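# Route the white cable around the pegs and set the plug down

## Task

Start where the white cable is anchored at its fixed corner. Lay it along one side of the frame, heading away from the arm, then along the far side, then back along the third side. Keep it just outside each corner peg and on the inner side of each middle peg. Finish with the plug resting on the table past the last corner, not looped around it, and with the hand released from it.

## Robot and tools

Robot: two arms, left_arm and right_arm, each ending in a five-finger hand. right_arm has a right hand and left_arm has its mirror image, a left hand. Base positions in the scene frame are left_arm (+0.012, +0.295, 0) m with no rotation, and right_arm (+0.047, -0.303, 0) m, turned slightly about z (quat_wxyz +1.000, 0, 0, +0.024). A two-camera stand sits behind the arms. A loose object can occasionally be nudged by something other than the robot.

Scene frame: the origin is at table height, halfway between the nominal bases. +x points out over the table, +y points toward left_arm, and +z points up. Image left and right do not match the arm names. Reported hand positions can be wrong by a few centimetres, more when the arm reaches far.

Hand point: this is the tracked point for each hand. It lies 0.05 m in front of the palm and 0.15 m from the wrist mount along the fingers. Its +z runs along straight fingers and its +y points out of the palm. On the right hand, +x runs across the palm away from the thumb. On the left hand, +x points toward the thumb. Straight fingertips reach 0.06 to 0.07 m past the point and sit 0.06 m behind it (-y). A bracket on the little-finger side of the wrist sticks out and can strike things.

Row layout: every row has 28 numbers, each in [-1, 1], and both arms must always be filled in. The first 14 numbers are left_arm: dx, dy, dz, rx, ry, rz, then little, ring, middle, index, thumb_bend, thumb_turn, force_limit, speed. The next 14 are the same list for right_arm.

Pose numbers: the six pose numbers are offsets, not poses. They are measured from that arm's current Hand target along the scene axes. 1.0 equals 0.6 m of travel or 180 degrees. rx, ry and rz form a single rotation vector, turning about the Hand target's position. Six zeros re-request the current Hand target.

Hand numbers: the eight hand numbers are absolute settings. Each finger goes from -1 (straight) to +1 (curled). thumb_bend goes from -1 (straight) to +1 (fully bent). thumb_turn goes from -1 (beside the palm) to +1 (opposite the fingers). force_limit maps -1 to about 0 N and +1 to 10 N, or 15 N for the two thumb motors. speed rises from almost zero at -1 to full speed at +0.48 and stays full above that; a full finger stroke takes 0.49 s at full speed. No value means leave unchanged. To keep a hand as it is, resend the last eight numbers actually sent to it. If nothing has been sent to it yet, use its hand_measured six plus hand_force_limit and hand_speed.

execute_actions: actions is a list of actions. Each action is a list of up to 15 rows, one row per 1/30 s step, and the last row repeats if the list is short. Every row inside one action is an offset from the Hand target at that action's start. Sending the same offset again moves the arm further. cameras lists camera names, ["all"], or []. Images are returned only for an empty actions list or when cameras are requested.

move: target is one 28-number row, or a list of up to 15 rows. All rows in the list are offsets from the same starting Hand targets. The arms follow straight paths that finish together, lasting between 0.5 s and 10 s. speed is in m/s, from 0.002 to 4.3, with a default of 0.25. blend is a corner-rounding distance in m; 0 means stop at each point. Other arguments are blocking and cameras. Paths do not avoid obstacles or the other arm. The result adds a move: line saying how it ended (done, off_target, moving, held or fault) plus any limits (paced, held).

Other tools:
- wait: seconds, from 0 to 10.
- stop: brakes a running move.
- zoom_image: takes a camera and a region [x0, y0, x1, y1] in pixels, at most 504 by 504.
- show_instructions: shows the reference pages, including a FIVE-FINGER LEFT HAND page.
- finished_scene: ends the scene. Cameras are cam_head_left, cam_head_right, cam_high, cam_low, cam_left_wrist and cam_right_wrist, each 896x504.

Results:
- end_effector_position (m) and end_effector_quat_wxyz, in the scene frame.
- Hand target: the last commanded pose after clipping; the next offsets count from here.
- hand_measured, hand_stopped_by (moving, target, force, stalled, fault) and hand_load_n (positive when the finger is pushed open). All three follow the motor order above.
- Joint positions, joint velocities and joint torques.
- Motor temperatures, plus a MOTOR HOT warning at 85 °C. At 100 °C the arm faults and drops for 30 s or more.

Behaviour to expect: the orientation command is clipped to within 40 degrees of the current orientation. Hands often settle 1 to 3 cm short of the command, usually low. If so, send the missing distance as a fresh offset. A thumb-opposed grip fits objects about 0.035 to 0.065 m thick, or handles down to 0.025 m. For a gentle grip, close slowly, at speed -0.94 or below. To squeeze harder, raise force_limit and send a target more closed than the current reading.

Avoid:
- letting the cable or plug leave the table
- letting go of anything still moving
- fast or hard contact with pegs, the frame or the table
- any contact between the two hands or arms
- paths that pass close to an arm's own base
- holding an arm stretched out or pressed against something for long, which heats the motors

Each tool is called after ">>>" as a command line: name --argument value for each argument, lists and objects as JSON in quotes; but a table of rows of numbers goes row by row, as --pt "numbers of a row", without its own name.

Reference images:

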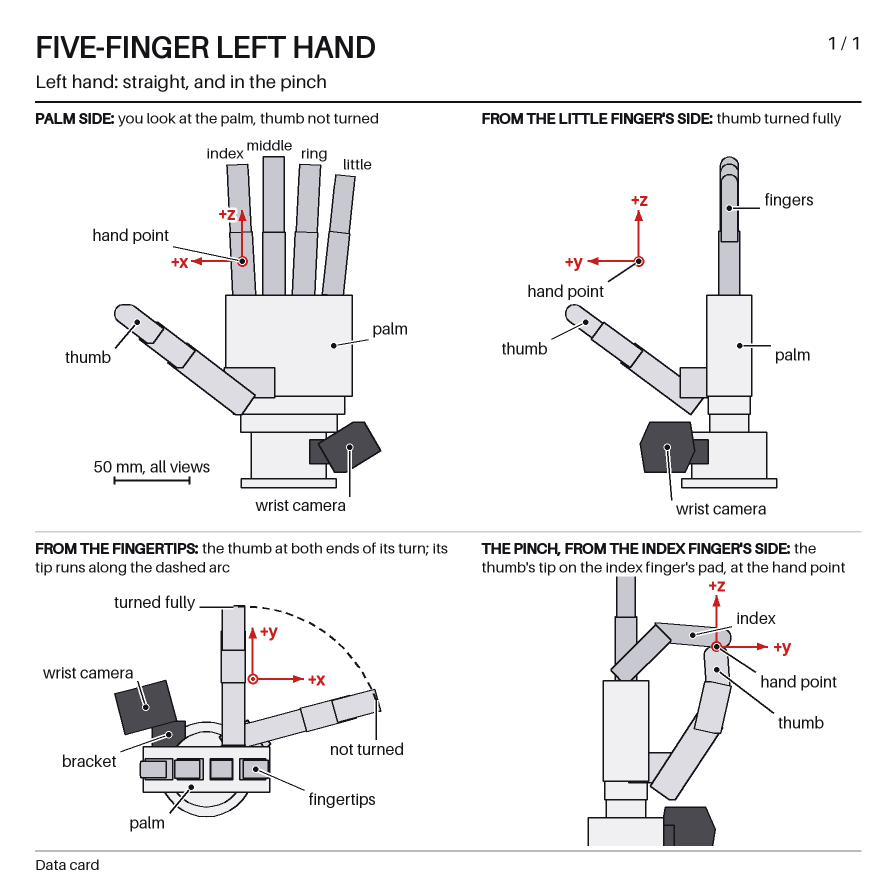

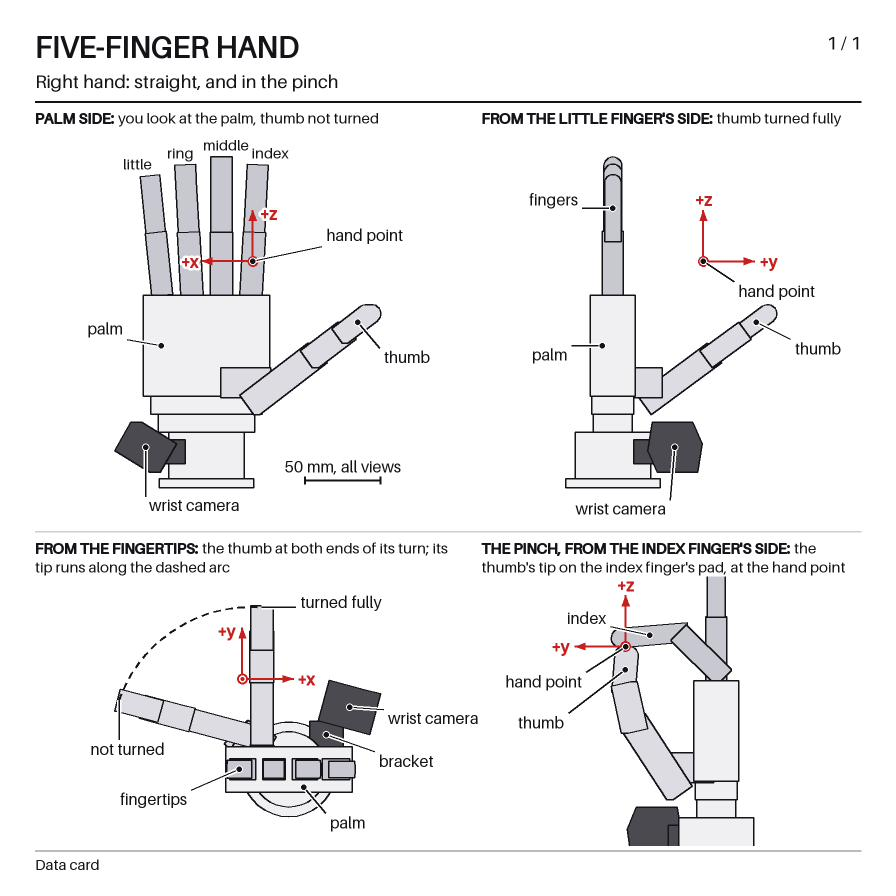

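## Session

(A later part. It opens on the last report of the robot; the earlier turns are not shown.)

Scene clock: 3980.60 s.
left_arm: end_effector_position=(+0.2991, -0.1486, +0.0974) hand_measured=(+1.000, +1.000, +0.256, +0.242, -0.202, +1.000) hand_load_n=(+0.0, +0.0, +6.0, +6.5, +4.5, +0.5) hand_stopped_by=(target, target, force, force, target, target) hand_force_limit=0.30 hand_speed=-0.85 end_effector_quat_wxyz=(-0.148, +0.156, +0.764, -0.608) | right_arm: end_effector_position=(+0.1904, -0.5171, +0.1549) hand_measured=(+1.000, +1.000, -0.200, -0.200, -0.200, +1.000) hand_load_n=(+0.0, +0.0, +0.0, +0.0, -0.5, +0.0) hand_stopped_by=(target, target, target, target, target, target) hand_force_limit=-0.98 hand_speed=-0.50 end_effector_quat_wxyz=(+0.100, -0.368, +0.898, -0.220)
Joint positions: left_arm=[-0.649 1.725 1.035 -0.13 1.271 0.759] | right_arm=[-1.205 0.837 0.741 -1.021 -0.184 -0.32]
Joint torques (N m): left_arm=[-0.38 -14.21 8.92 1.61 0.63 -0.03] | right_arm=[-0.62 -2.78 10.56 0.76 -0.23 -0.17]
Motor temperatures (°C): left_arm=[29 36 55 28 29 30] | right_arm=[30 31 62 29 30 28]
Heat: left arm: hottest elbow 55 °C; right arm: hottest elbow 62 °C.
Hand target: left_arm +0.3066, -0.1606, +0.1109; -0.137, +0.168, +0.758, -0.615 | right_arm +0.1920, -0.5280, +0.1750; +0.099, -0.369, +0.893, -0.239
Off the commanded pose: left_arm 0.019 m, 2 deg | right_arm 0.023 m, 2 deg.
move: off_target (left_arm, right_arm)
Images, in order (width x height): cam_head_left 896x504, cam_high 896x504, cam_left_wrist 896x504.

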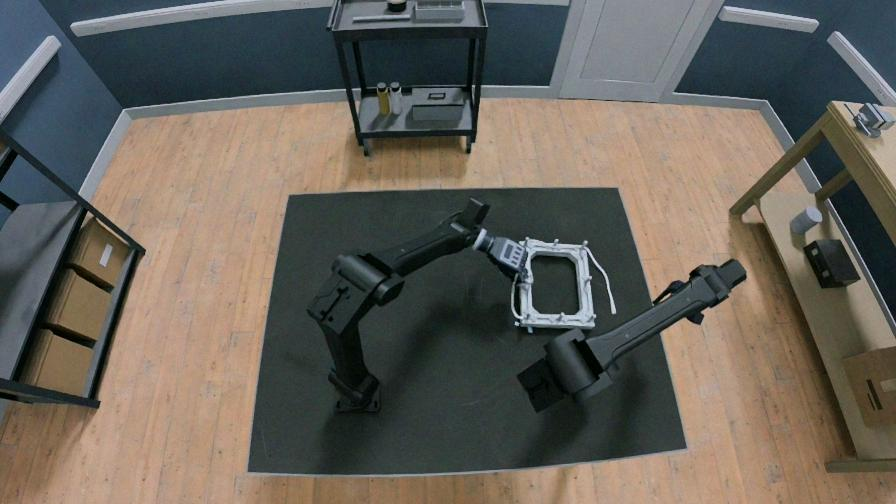

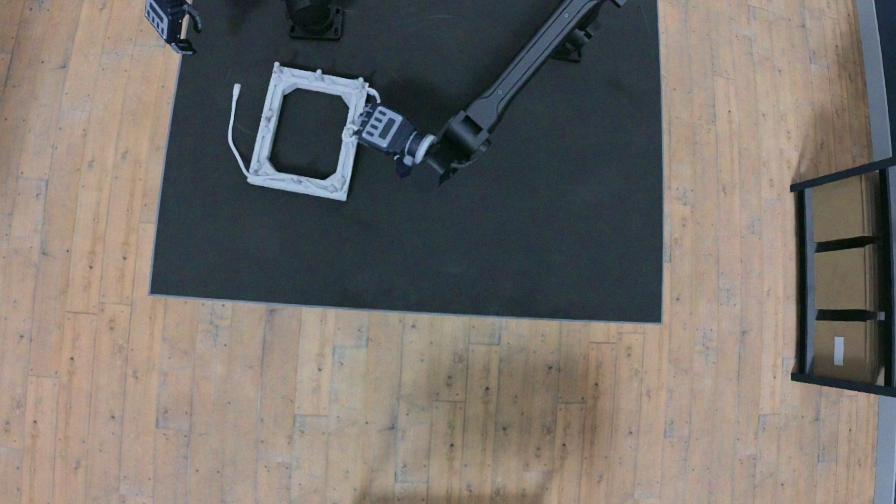

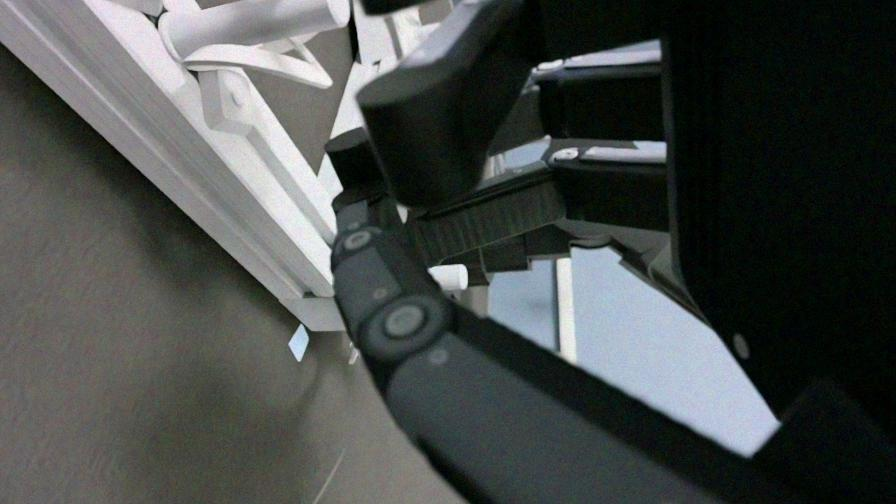

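>>> zoom_image --camera "cam_high" --region '[338, 115, 368, 150]'

>>> zoom_image --camera "cam_head_left" --region '[510, 250, 550, 300]'

>>> zoom_image --camera "cam_left_wrist" --region '[150, 0, 360, 130]'

Scaled by 14.400 from the camera's 896x504 image, which has a finer 1280x720 frame.

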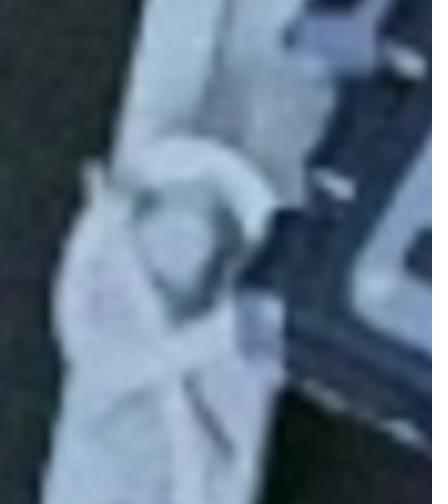

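Scaled by 10.080 from the camera's 896x504 image, which has a finer 1280x720 frame.

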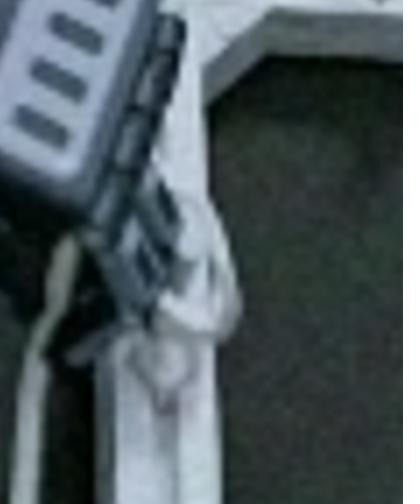

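Scaled by 2.400 from the camera's 896x504 image, which has a finer 1280x720 frame.

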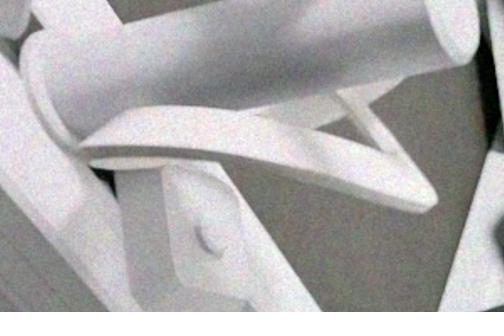

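>>> execute_actions --actions '[]' --cameras '["cam_head_right","cam_low","cam_right_wrist"]'

>>> zoom_image --camera "cam_head_right" --region '[510, 250, 560, 310]'

>>> zoom_image --camera "cam_low" --region '[370, 250, 490, 310]'

Scene clock: 3997.83 s.
left_arm: end_effector_position=(+0.2991, -0.1486, +0.0975) hand_measured=(+1.000, +1.000, +0.256, +0.242, -0.202, +1.000) hand_load_n=(+0.0, +0.0, +6.0, +7.0, +4.5, +0.5) hand_stopped_by=(target, target, force, force, target, target) hand_force_limit=0.30 hand_speed=-0.85 end_effector_quat_wxyz=(-0.149, +0.155, +0.764, -0.608) | right_arm: end_effector_position=(+0.1904, -0.5171, +0.1549) hand_measured=(+1.000, +1.000, -0.200, -0.200, -0.200, +1.000) hand_load_n=(+0.0, +0.0, +0.0, +0.0, +0.0, +0.0) hand_stopped_by=(target, target, target, target, target, target) hand_force_limit=-0.98 hand_speed=-0.50 end_effector_quat_wxyz=(+0.100, -0.368, +0.898, -0.220)
Joint positions: left_arm=[-0.649 1.725 1.035 -0.13 1.271 0.758] | right_arm=[-1.205 0.837 0.741 -1.021 -0.184 -0.32]
Joint velocities: within noise
Joint torques (N m): left_arm=[0.21 -14.27 8.92 1.59 0.63 -0.03] | right_arm=[-0.62 -3.02 10.65 0.64 -0.23 -0.26]
Motor temperatures (°C): left_arm=[29 36 56 28 29 30] | right_arm=[30 31 62 29 30 28]
Heat: left arm: hottest elbow 56 °C; right arm: hottest elbow 62 °C.
Hand target: left_arm +0.3066, -0.1606, +0.1109; -0.137, +0.168, +0.758, -0.615 | right_arm +0.1920, -0.5280, +0.1750; +0.099, -0.369, +0.893, -0.239
Off the commanded pose: left_arm 0.019 m, 2 deg | right_arm 0.023 m, 2 deg.
Images, in order (width x height): cam_head_right 896x504, cam_low 896x504, cam_right_wrist 896x504.

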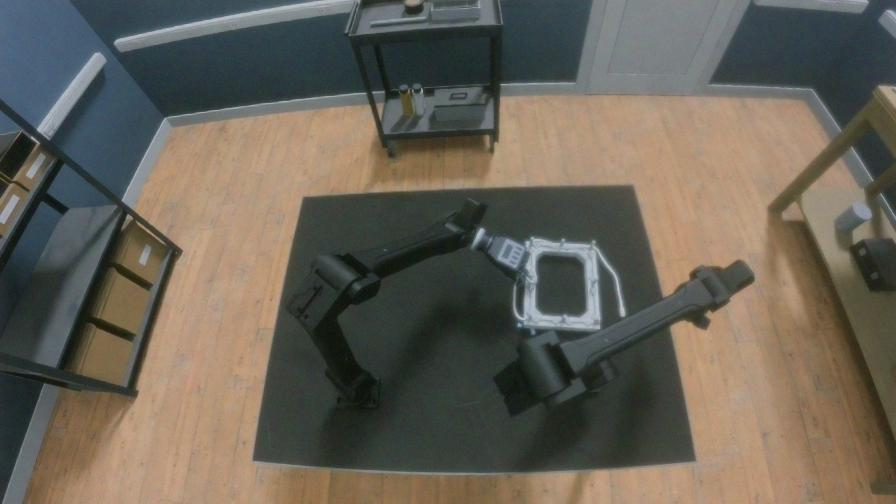

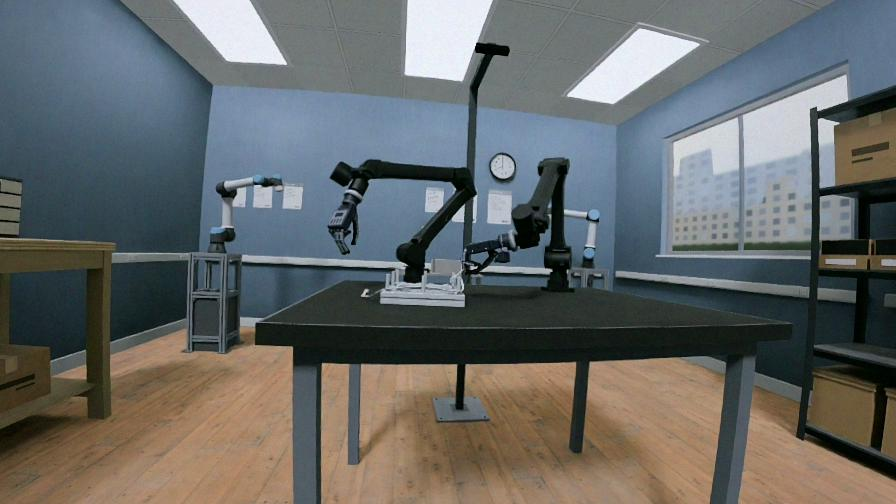

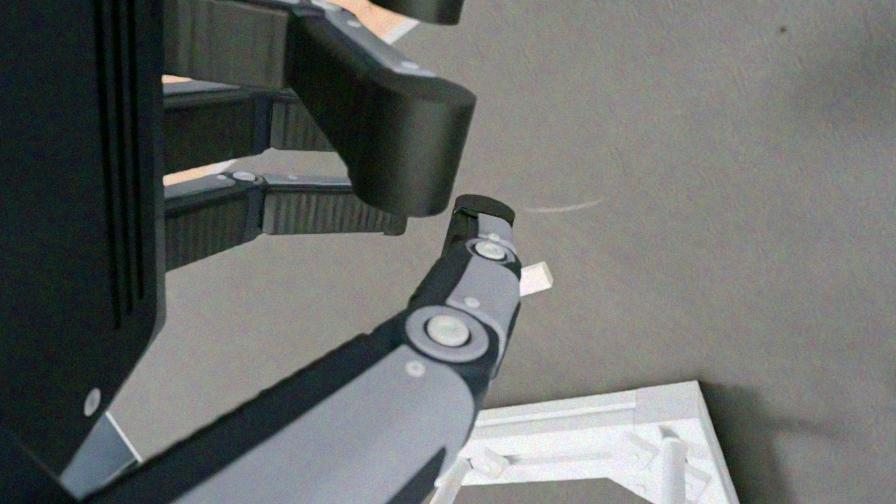

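Scaled by 8.400 from the camera's 896x504 image, which has a finer 1280x720 frame.

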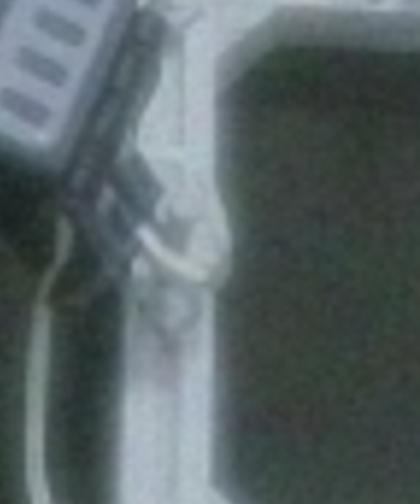

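Scaled by 4.200 from the camera's 896x504 image, which has a finer 1280x720 frame.

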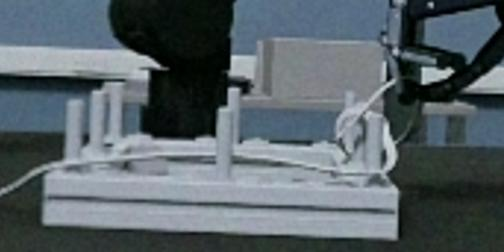

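>>> zoom_image --camera "cam_low" --region '[440, 262, 480, 300]'

Scaled by 12.600 from the camera's 896x504 image, which has a finer 1280x720 frame.

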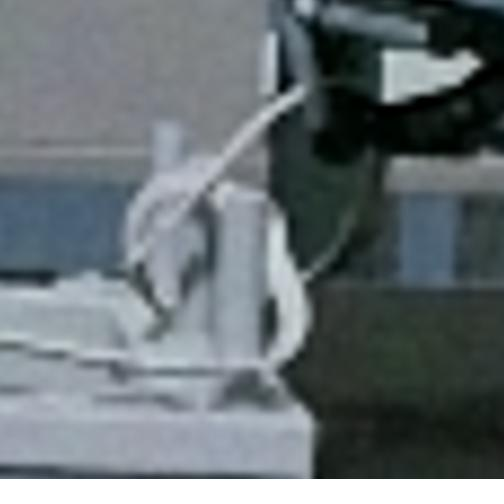

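>>> move --target '[-0.02,0.02,-0.02,0,0,0.2,1,1,0.6,0.6,-0.2,1,0.3,-0.85,0,0,0,0,0,0,1,1,-0.2,-0.2,-0.2,1,-0.98,-0.5]' --speed 0.08 --cameras '["cam_left_wrist","cam_low"]'

>>> zoom_image --camera "cam_left_wrist" --region '[150, 0, 450, 260]'

>>> zoom_image --camera "cam_low" --region '[440, 262, 480, 300]'

Scene clock: 4030.27 s.
left_arm: end_effector_position=(+0.2989, -0.1446, +0.0933) hand_measured=(+1.000, +1.000, +0.256, +0.242, -0.202, +1.000) hand_load_n=(+0.0, +0.0, +6.0, +6.5, +5.0, +0.0) hand_stopped_by=(target, target, force, force, target, target) hand_force_limit=0.30 hand_speed=-0.85 end_effector_quat_wxyz=(+0.061, -0.077, +0.778, -0.620) | right_arm: end_effector_position=(+0.1904, -0.5171, +0.1549) hand_measured=(+1.000, +1.000, -0.200, -0.200, -0.200, +1.000) hand_load_n=(+0.0, +0.0, +0.0, +0.0, +0.0, +0.0) hand_stopped_by=(target, target, target, target, target, target) hand_force_limit=-0.98 hand_speed=-0.50 end_effector_quat_wxyz=(+0.100, -0.368, +0.898, -0.220)
Joint positions: left_arm=[-0.745 1.525 0.636 0.612 0.611 0.161] | right_arm=[-1.205 0.837 0.741 -1.021 -0.184 -0.32]
Joint torques (N m): left_arm=[0.21 -10.7 5.94 2.36 0.09 -0.03] | right_arm=[-0.67 -3.14 10.32 0.75 -0.27 -0.23]
Motor temperatures (°C): left_arm=[29 37 57 28 29 30] | right_arm=[30 31 62 29 30 28]
Heat: left arm: hottest elbow 57 °C; right arm: hottest elbow 62 °C.
Hand target: left_arm +0.2946, -0.1485, +0.0987; +0.060, -0.074, +0.773, -0.627 | right_arm +0.1920, -0.5280, +0.1750; +0.099, -0.369, +0.893, -0.239
Off the commanded pose: left_arm 0.008 m, 1 deg | right_arm 0.023 m, 2 deg.
move: off_target (right_arm)
Images, in order (width x height): cam_low 896x504, cam_left_wrist 896x504.

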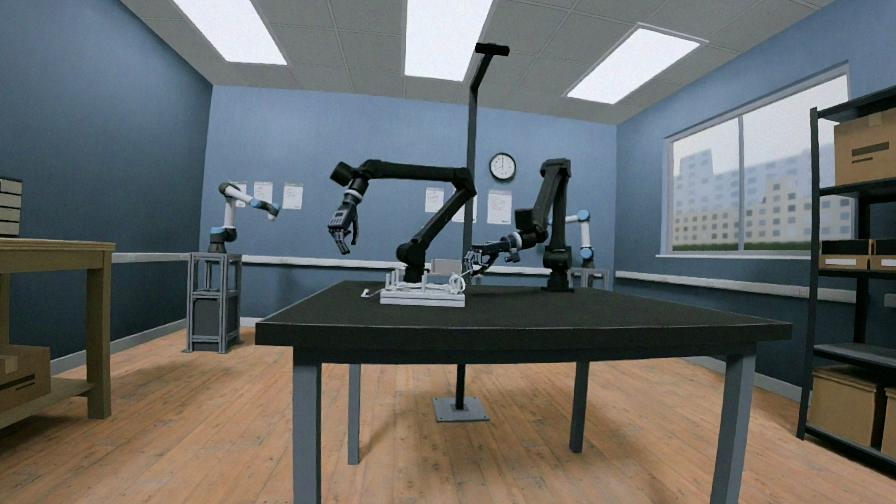

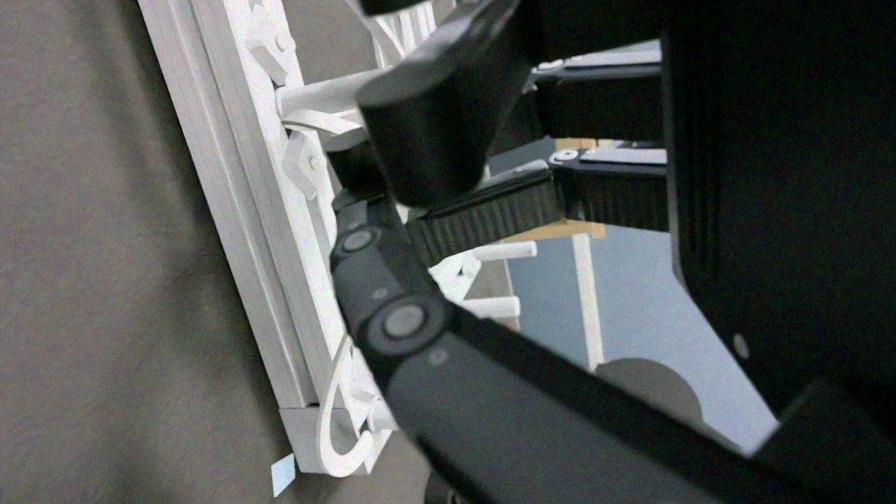

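Scaled by 1.680 from the camera's 896x504 image, which has a finer 1280x720 frame.

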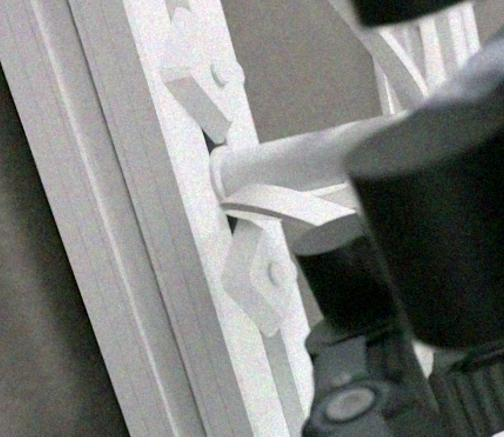

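Scaled by 12.600 from the camera's 896x504 image, which has a finer 1280x720 frame.

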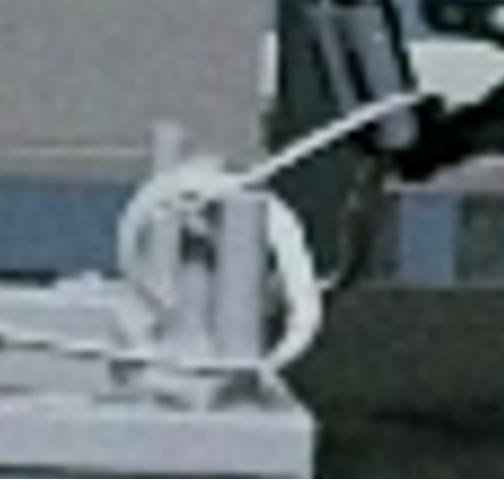

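>>> move --pt "0.0 0.05 -0.01 0 0 0 1 1 0.6 0.6 -0.2 1 0.3 -0.85 0 0 0 0 0 0 1 1 -0.2 -0.2 -0.2 1 -0.98 -0.5" --speed 0.06 --cameras '["cam_left_wrist","cam_low","cam_high","cam_head_left"]'

>>> zoom_image --camera "cam_left_wrist" --region '[200, 0, 450, 200]'

>>> zoom_image --camera "cam_low" --region '[440, 262, 480, 300]'

>>> zoom_image --camera "cam_high" --region '[335, 80, 405, 160]'

Scene clock: 4048.47 s.
left_arm: end_effector_position=(+0.2907, -0.1207, +0.0884) hand_measured=(+1.000, +1.000, +0.256, +0.242, -0.202, +1.000) hand_load_n=(+0.0, +0.0, +6.0, +6.5, +5.0, +0.0) hand_stopped_by=(target, target, force, force, target, target) hand_force_limit=0.30 hand_speed=-0.85 end_effector_quat_wxyz=(+0.051, -0.079, +0.778, -0.622) | right_arm: end_effector_position=(+0.1904, -0.5171, +0.1549) hand_measured=(+1.000, +1.000, -0.200, -0.200, -0.200, +1.000) hand_load_n=(+0.0, +0.0, +0.0, +0.0, +0.0, +0.0) hand_stopped_by=(target, target, target, target, target, target) hand_force_limit=-0.98 hand_speed=-0.50 end_effector_quat_wxyz=(+0.100, -0.368, +0.898, -0.220)
Joint positions: left_arm=[-0.705 1.494 0.58 0.629 0.663 0.16] | right_arm=[-1.205 0.837 0.741 -1.021 -0.184 -0.32]
Joint torques (N m): left_arm=[1.55 -10.23 5.7 2.28 0.3 0.16] | right_arm=[-0.09 -3.31 10.52 0.62 -0.25 -0.15]
Motor temperatures (°C): left_arm=[29 37 56 29 29 30] | right_arm=[30 31 62 29 30 28]
Heat: left arm: hottest elbow 56 °C; right arm: hottest elbow 62 °C.
Hand target: left_arm +0.2946, -0.1186, +0.0928; +0.060, -0.075, +0.773, -0.627 | right_arm +0.1920, -0.5280, +0.1750; +0.099, -0.369, +0.893, -0.239
Off the commanded pose: left_arm 0.006 m, 1 deg | right_arm 0.023 m, 2 deg.
move: off_target (right_arm)
Images, in order (width x height): cam_head_left 896x504, cam_high 896x504, cam_low 896x504, cam_left_wrist 896x504.

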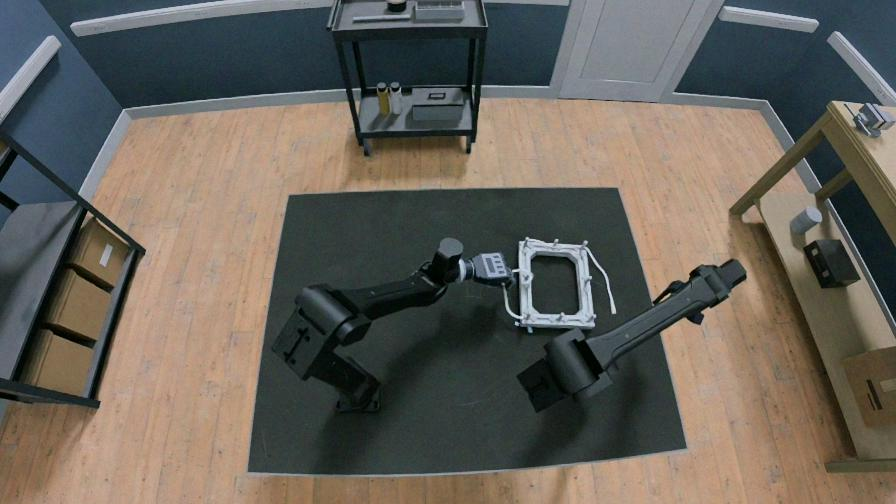

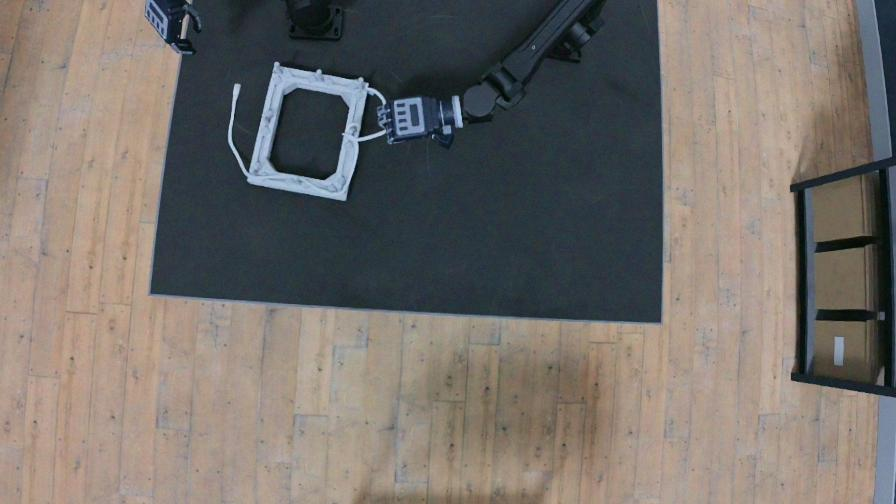

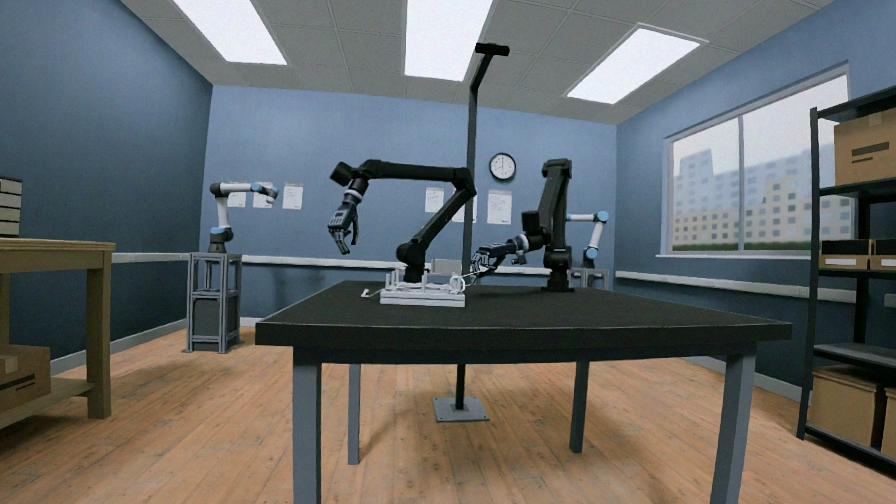

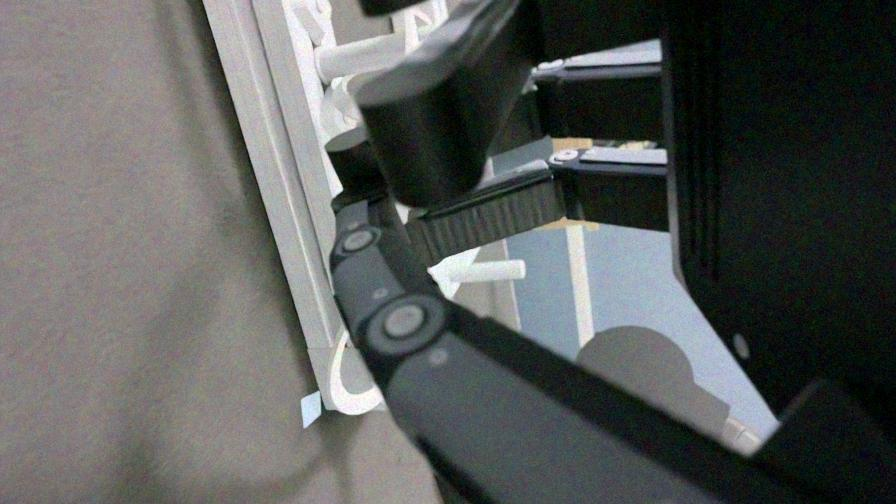

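Scaled by 2.016 from the camera's 896x504 image, which has a finer 1280x720 frame.

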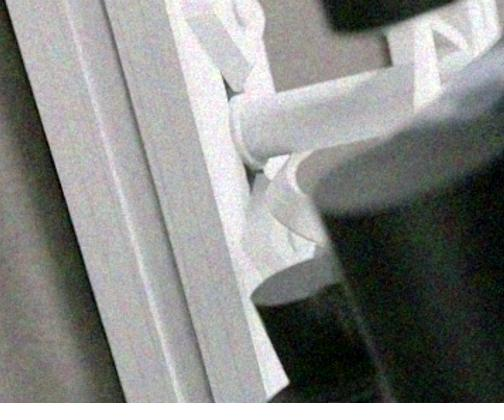

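Scaled by 12.600 from the camera's 896x504 image, which has a finer 1280x720 frame.

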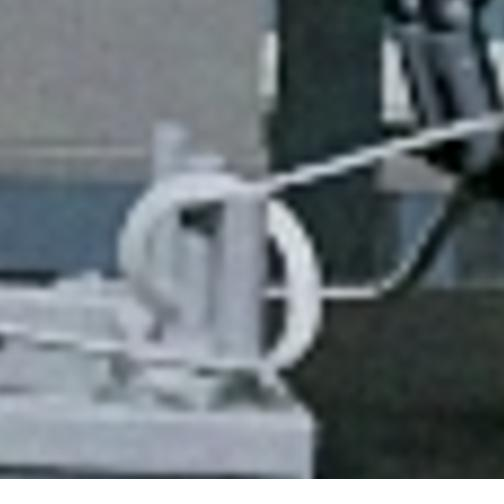

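Scaled by 6.300 from the camera's 896x504 image, which has a finer 1280x720 frame.

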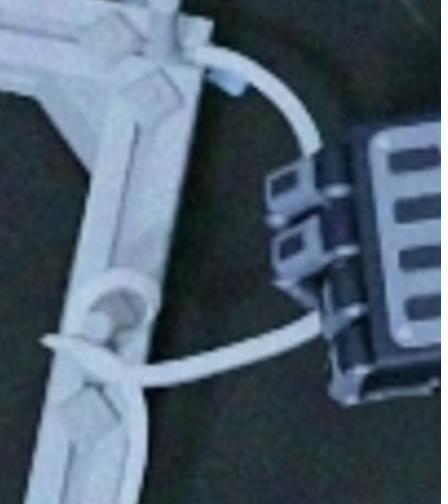

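>>> move --pt "-0.01 0.03 -0.08 0 0 0 1 1 0.6 0.6 -0.2 1 0.3 -0.85 0 0 0 0 0 0 1 1 -0.2 -0.2 -0.2 1 -0.98 -0.5" --pt "-0.01 0.03 -0.085 0 0 0 1 1 -0.2 -0.2 -0.2 1 0.3 0.3 0 0 0 0 0 0 1 1 -0.2 -0.2 -0.2 1 -0.98 -0.5" --pt "-0.01 0.08 0.05 0 0 0 1 1 -0.2 -0.2 -0.2 1 0.3 0.3 0 0 0 0 0 0 1 1 -0.2 -0.2 -0.2 1 -0.98 -0.5" --speed 0.12 --cameras '["cam_left_wrist","cam_high","cam_head_left"]'

>>> zoom_image --camera "cam_left_wrist" --region '[150, 0, 450, 200]'

>>> zoom_image --camera "cam_high" --region '[220, 50, 400, 210]'

Scene clock: 4158.93 s.
left_arm: end_effector_position=(+0.2792, -0.0697, +0.1155) hand_measured=(+1.000, +1.000, -0.200, -0.200, -0.200, +1.000) hand_load_n=(+0.0, +0.0, -0.5, +0.0, +0.0, +0.0) hand_stopped_by=(target, target, target, target, target, target) hand_force_limit=0.30 hand_speed=0.30 end_effector_quat_wxyz=(+0.051, -0.078, +0.775, -0.625) | right_arm: end_effector_position=(+0.1904, -0.5171, +0.1549) hand_measured=(+1.000, +1.000, -0.200, -0.200, -0.200, +1.000) hand_load_n=(+0.0, +0.0, +0.0, +0.0, +0.0, +0.0) hand_stopped_by=(target, target, target, target, target, target) hand_force_limit=-0.98 hand_speed=-0.50 end_effector_quat_wxyz=(+0.100, -0.368, +0.898, -0.220)
Joint positions: left_arm=[-0.606 1.311 0.5 0.513 0.761 0.19] | right_arm=[-1.205 0.837 0.741 -1.021 -0.184 -0.32]
Joint torques (N m): left_arm=[1.73 -7.47 7.99 0.92 0.32 0.22] | right_arm=[-1.14 -3.55 10.56 0.51 -0.19 -0.16]
Motor temperatures (°C): left_arm=[29 36 53 29 29 30] | right_arm=[30 31 63 29 30 28]
Heat: left arm: hottest elbow 53 °C; right arm: hottest elbow 63 °C.
Hand target: left_arm +0.2886, -0.0705, +0.1227; +0.060, -0.075, +0.773, -0.627 | right_arm +0.1920, -0.5280, +0.1750; +0.099, -0.369, +0.893, -0.239
Off the commanded pose: left_arm 0.012 m, 1 deg | right_arm 0.023 m, 2 deg.
move: off_target (left_arm, right_arm)
Images, in order (width x height): cam_head_left 896x504, cam_high 896x504, cam_left_wrist 896x504.

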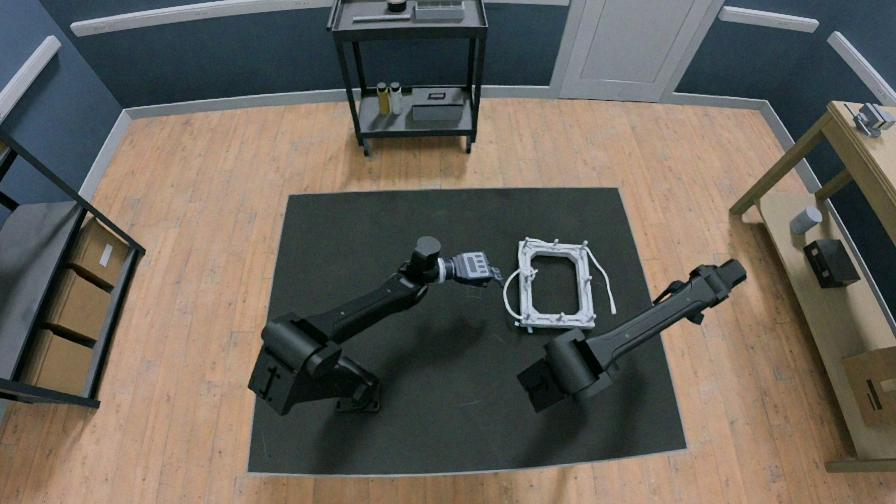

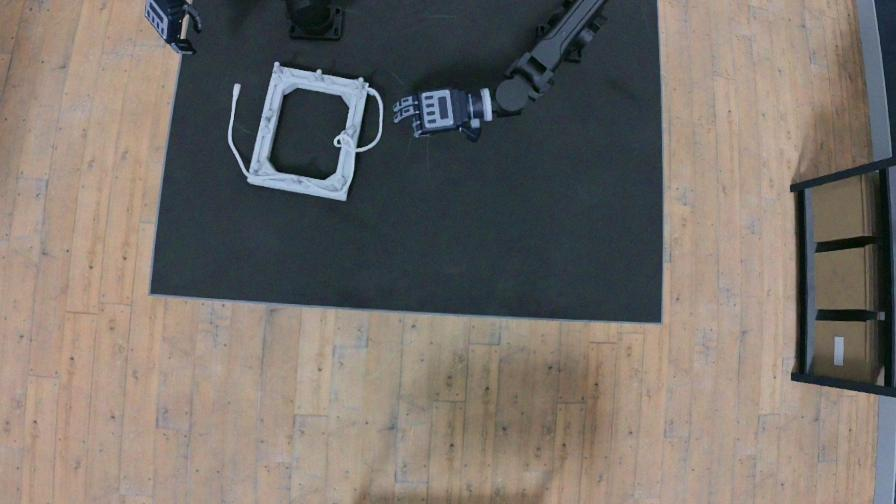

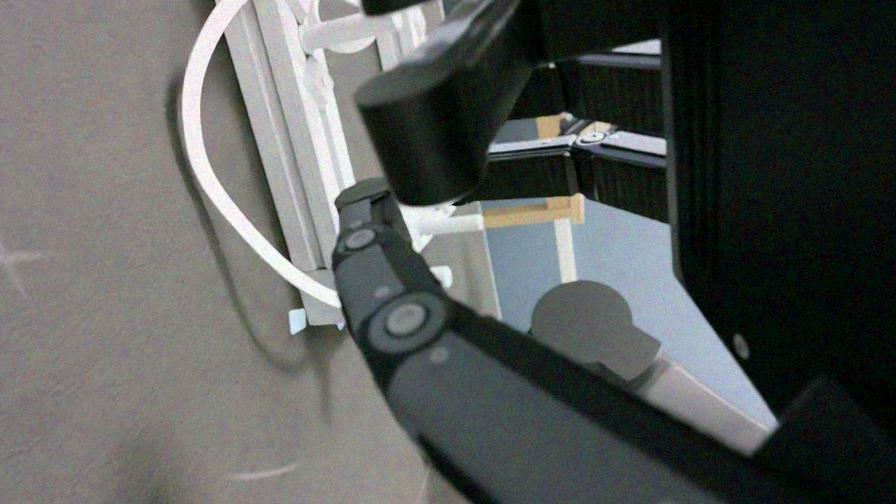

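Scaled by 1.680 from the camera's 896x504 image, which has a finer 1280x720 frame.

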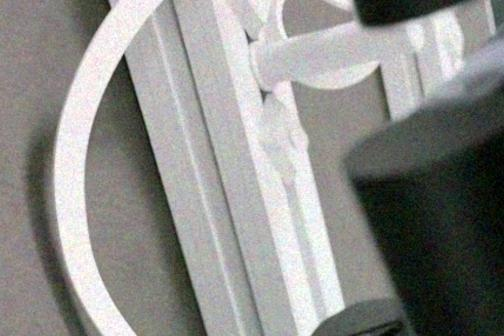

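Scaled by 2.800 from the camera's 896x504 image, which has a finer 1280x720 frame.

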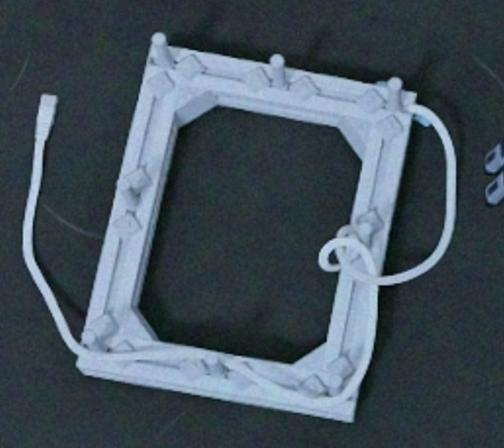

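>>> zoom_image --camera "cam_high" --region '[325, 120, 375, 170]'

>>> zoom_image --camera "cam_head_left" --region '[500, 230, 560, 310]'

Scaled by 10.080 from the camera's 896x504 image, which has a finer 1280x720 frame.

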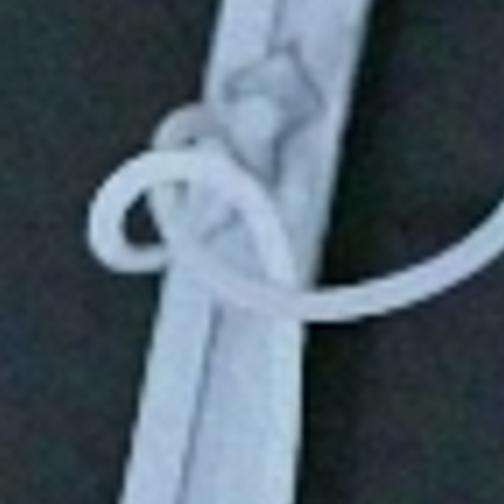

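Scaled by 6.300 from the camera's 896x504 image, which has a finer 1280x720 frame.

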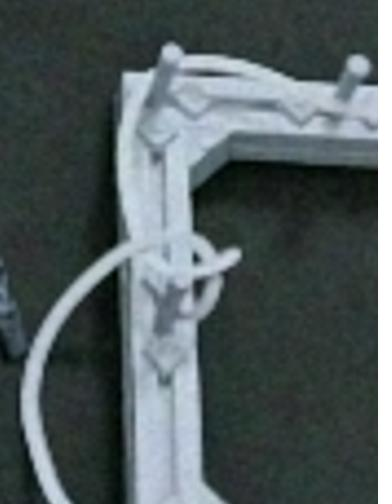

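>>> move --target '[0,0.03,0,0,0,0,1,1,-0.2,-0.2,-0.2,1,0.3,0.3,0.047,0.245,-0.025,0.125,0.094,-0.0763,1,1,1,-1,-1,-1,-0.2,0.3]' --speed 0.15 --cameras '["cam_right_wrist","cam_head_left"]'

Scene clock: 4195.60 s.
left_arm: end_effector_position=(+0.2867, -0.0567, +0.1237) hand_measured=(+1.000, +1.000, -0.200, -0.200, -0.200, +1.000) hand_load_n=(+0.0, +0.0, -0.5, +0.0, +0.0, +0.0) hand_stopped_by=(target, target, target, target, target, target) hand_force_limit=0.30 hand_speed=0.30 end_effector_quat_wxyz=(+0.057, -0.073, +0.771, -0.630) | right_arm: end_effector_position=(+0.2104, -0.3752, +0.1467) hand_measured=(+1.000, +1.000, +1.000, -1.000, -1.000, -1.000) hand_load_n=(+0.0, +0.0, +0.0, +0.0, +0.0, +0.0) hand_stopped_by=(target, target, target, target, target, target) hand_force_limit=-0.20 hand_speed=0.30 end_effector_quat_wxyz=(+0.003, -0.267, +0.964, -0.005)
Joint positions: left_arm=[-0.559 1.285 0.5 0.492 0.806 0.21] | right_arm=[-0.739 0.894 0.755 -1.42 0.001 0.339]
Joint torques (N m): left_arm=[1.67 -7.53 6.53 1.01 0.32 0.21] | right_arm=[0.67 -3.6 9.77 -0.09 0.03 -0.02]
Motor temperatures (°C): left_arm=[29 35 56 28 28 30] | right_arm=[30 31 63 29 30 28]
Heat: left arm: hottest elbow 56 °C; right arm: hottest elbow 63 °C.
Hand target: left_arm +0.2885, -0.0525, +0.1227; +0.060, -0.074, +0.773, -0.627 | right_arm +0.2203, -0.3809, +0.1601; +0.009, -0.265, +0.964, -0.015
Off the commanded pose: left_arm 0.005 m, 1 deg | right_arm 0.018 m, 1 deg.
move: off_target (right_arm)
Images, in order (width x height): cam_head_left 896x504, cam_right_wrist 896x504.

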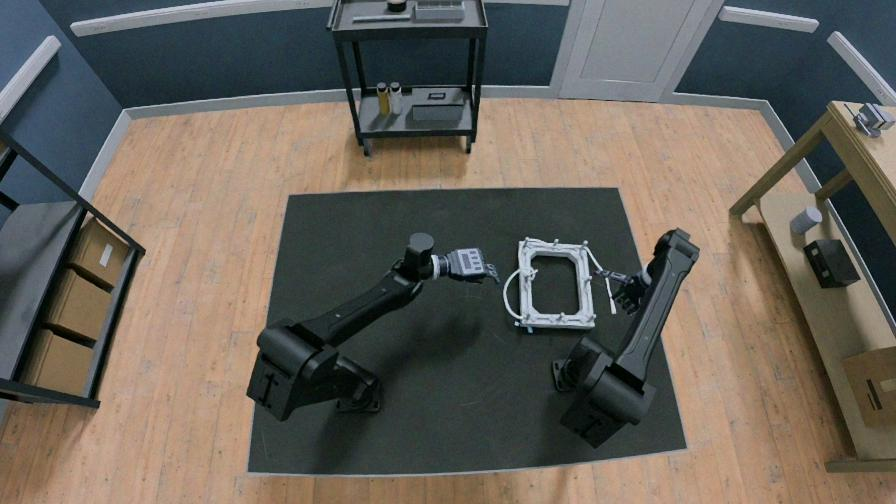

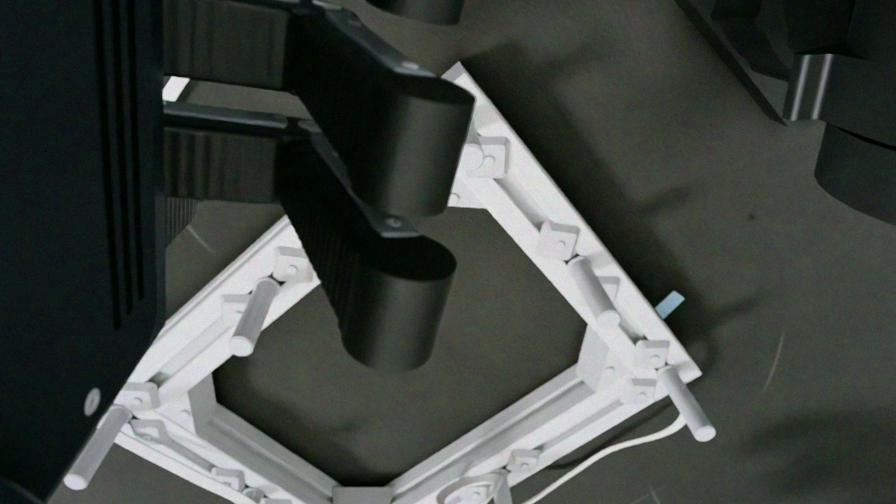

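>>> zoom_image --camera "cam_head_left" --region '[570, 230, 660, 330]'

Scaled by 5.040 from the camera's 896x504 image, which has a finer 1280x720 frame.

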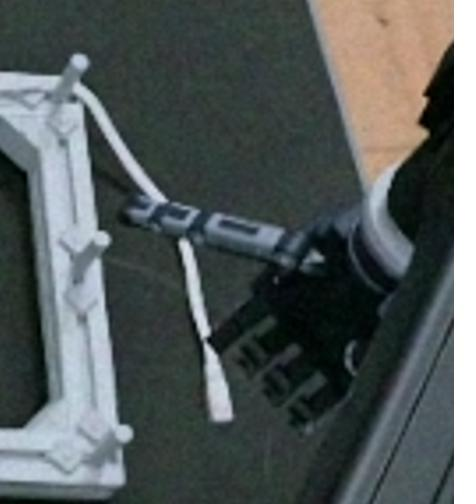

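>>> move --target '[0,0,0,0,0,0,1,1,-0.2,-0.2,-0.2,1,0.3,0.3,0.005,0.0,-0.112,0,0,0,1,1,1,-1,-1,-1,-0.2,0.3]' --speed 0.12 --cameras '["cam_right_wrist","cam_head_left"]'

>>> zoom_image --camera "cam_head_left" --region '[570, 230, 660, 330]'

Scene clock: 4225.60 s.
left_arm: end_effector_position=(+0.2867, -0.0567, +0.1237) hand_measured=(+1.000, +1.000, -0.200, -0.200, -0.200, +1.000) hand_load_n=(+0.0, +0.0, +0.0, +0.0, +0.0, +0.0) hand_stopped_by=(target, target, target, target, target, target) hand_force_limit=0.30 hand_speed=0.30 end_effector_quat_wxyz=(+0.057, -0.073, +0.771, -0.630) | right_arm: end_effector_position=(+0.2210, -0.3816, +0.0960) hand_measured=(+1.000, +1.000, +1.000, -1.000, -1.000, -1.000) hand_load_n=(+0.0, +0.0, +0.0, +0.0, +0.0, +0.0) hand_stopped_by=(target, target, target, target, target, target) hand_force_limit=-0.20 hand_speed=0.30 end_effector_quat_wxyz=(+0.010, -0.267, +0.964, -0.015)
Joint positions: left_arm=[-0.559 1.285 0.5 0.492 0.806 0.21] | right_arm=[-0.731 0.948 0.65 -1.237 0.001 0.348]
Joint torques (N m): left_arm=[1.73 -7.53 6.54 1.01 0.32 0.21] | right_arm=[0.56 -1.9 6.15 0.61 0.04 0.02]
Motor temperatures (°C): left_arm=[29 35 56 28 28 30] | right_arm=[30 30 62 29 30 28]
Heat: left arm: hottest elbow 56 °C; right arm: hottest elbow 62 °C.
Hand target: left_arm +0.2885, -0.0525, +0.1227; +0.060, -0.074, +0.773, -0.627 | right_arm +0.2232, -0.3809, +0.0928; +0.009, -0.265, +0.964, -0.015
Off the commanded pose: left_arm 0.005 m, 1 deg | right_arm 0.004 m, 0 deg.
move: done
Images, in order (width x height): cam_head_left 896x504, cam_right_wrist 896x504.

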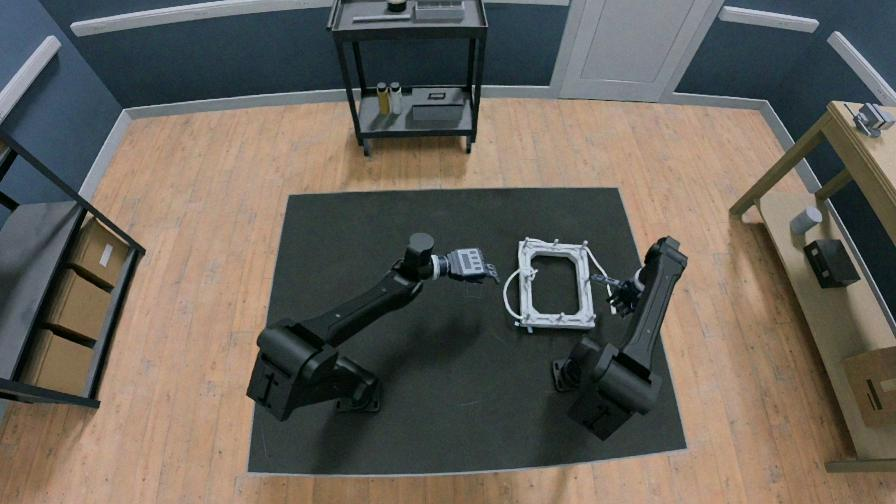

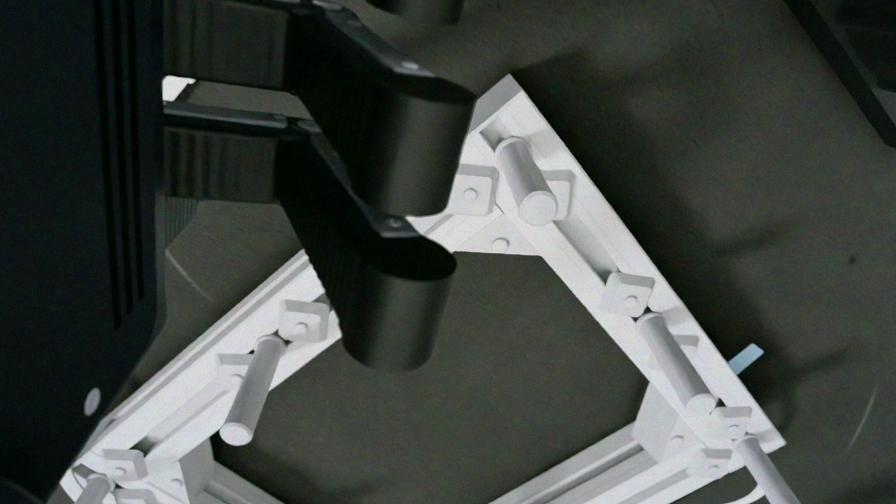

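Scaled by 5.040 from the camera's 896x504 image, which has a finer 1280x720 frame.

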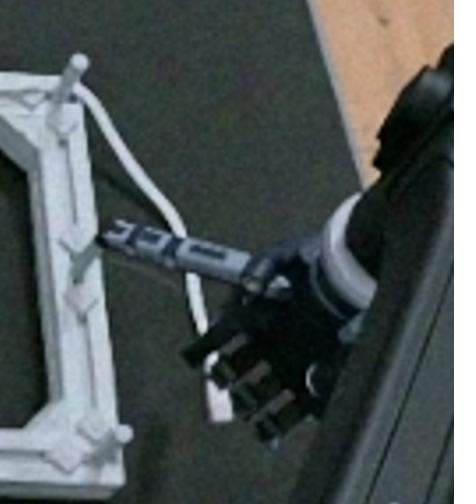

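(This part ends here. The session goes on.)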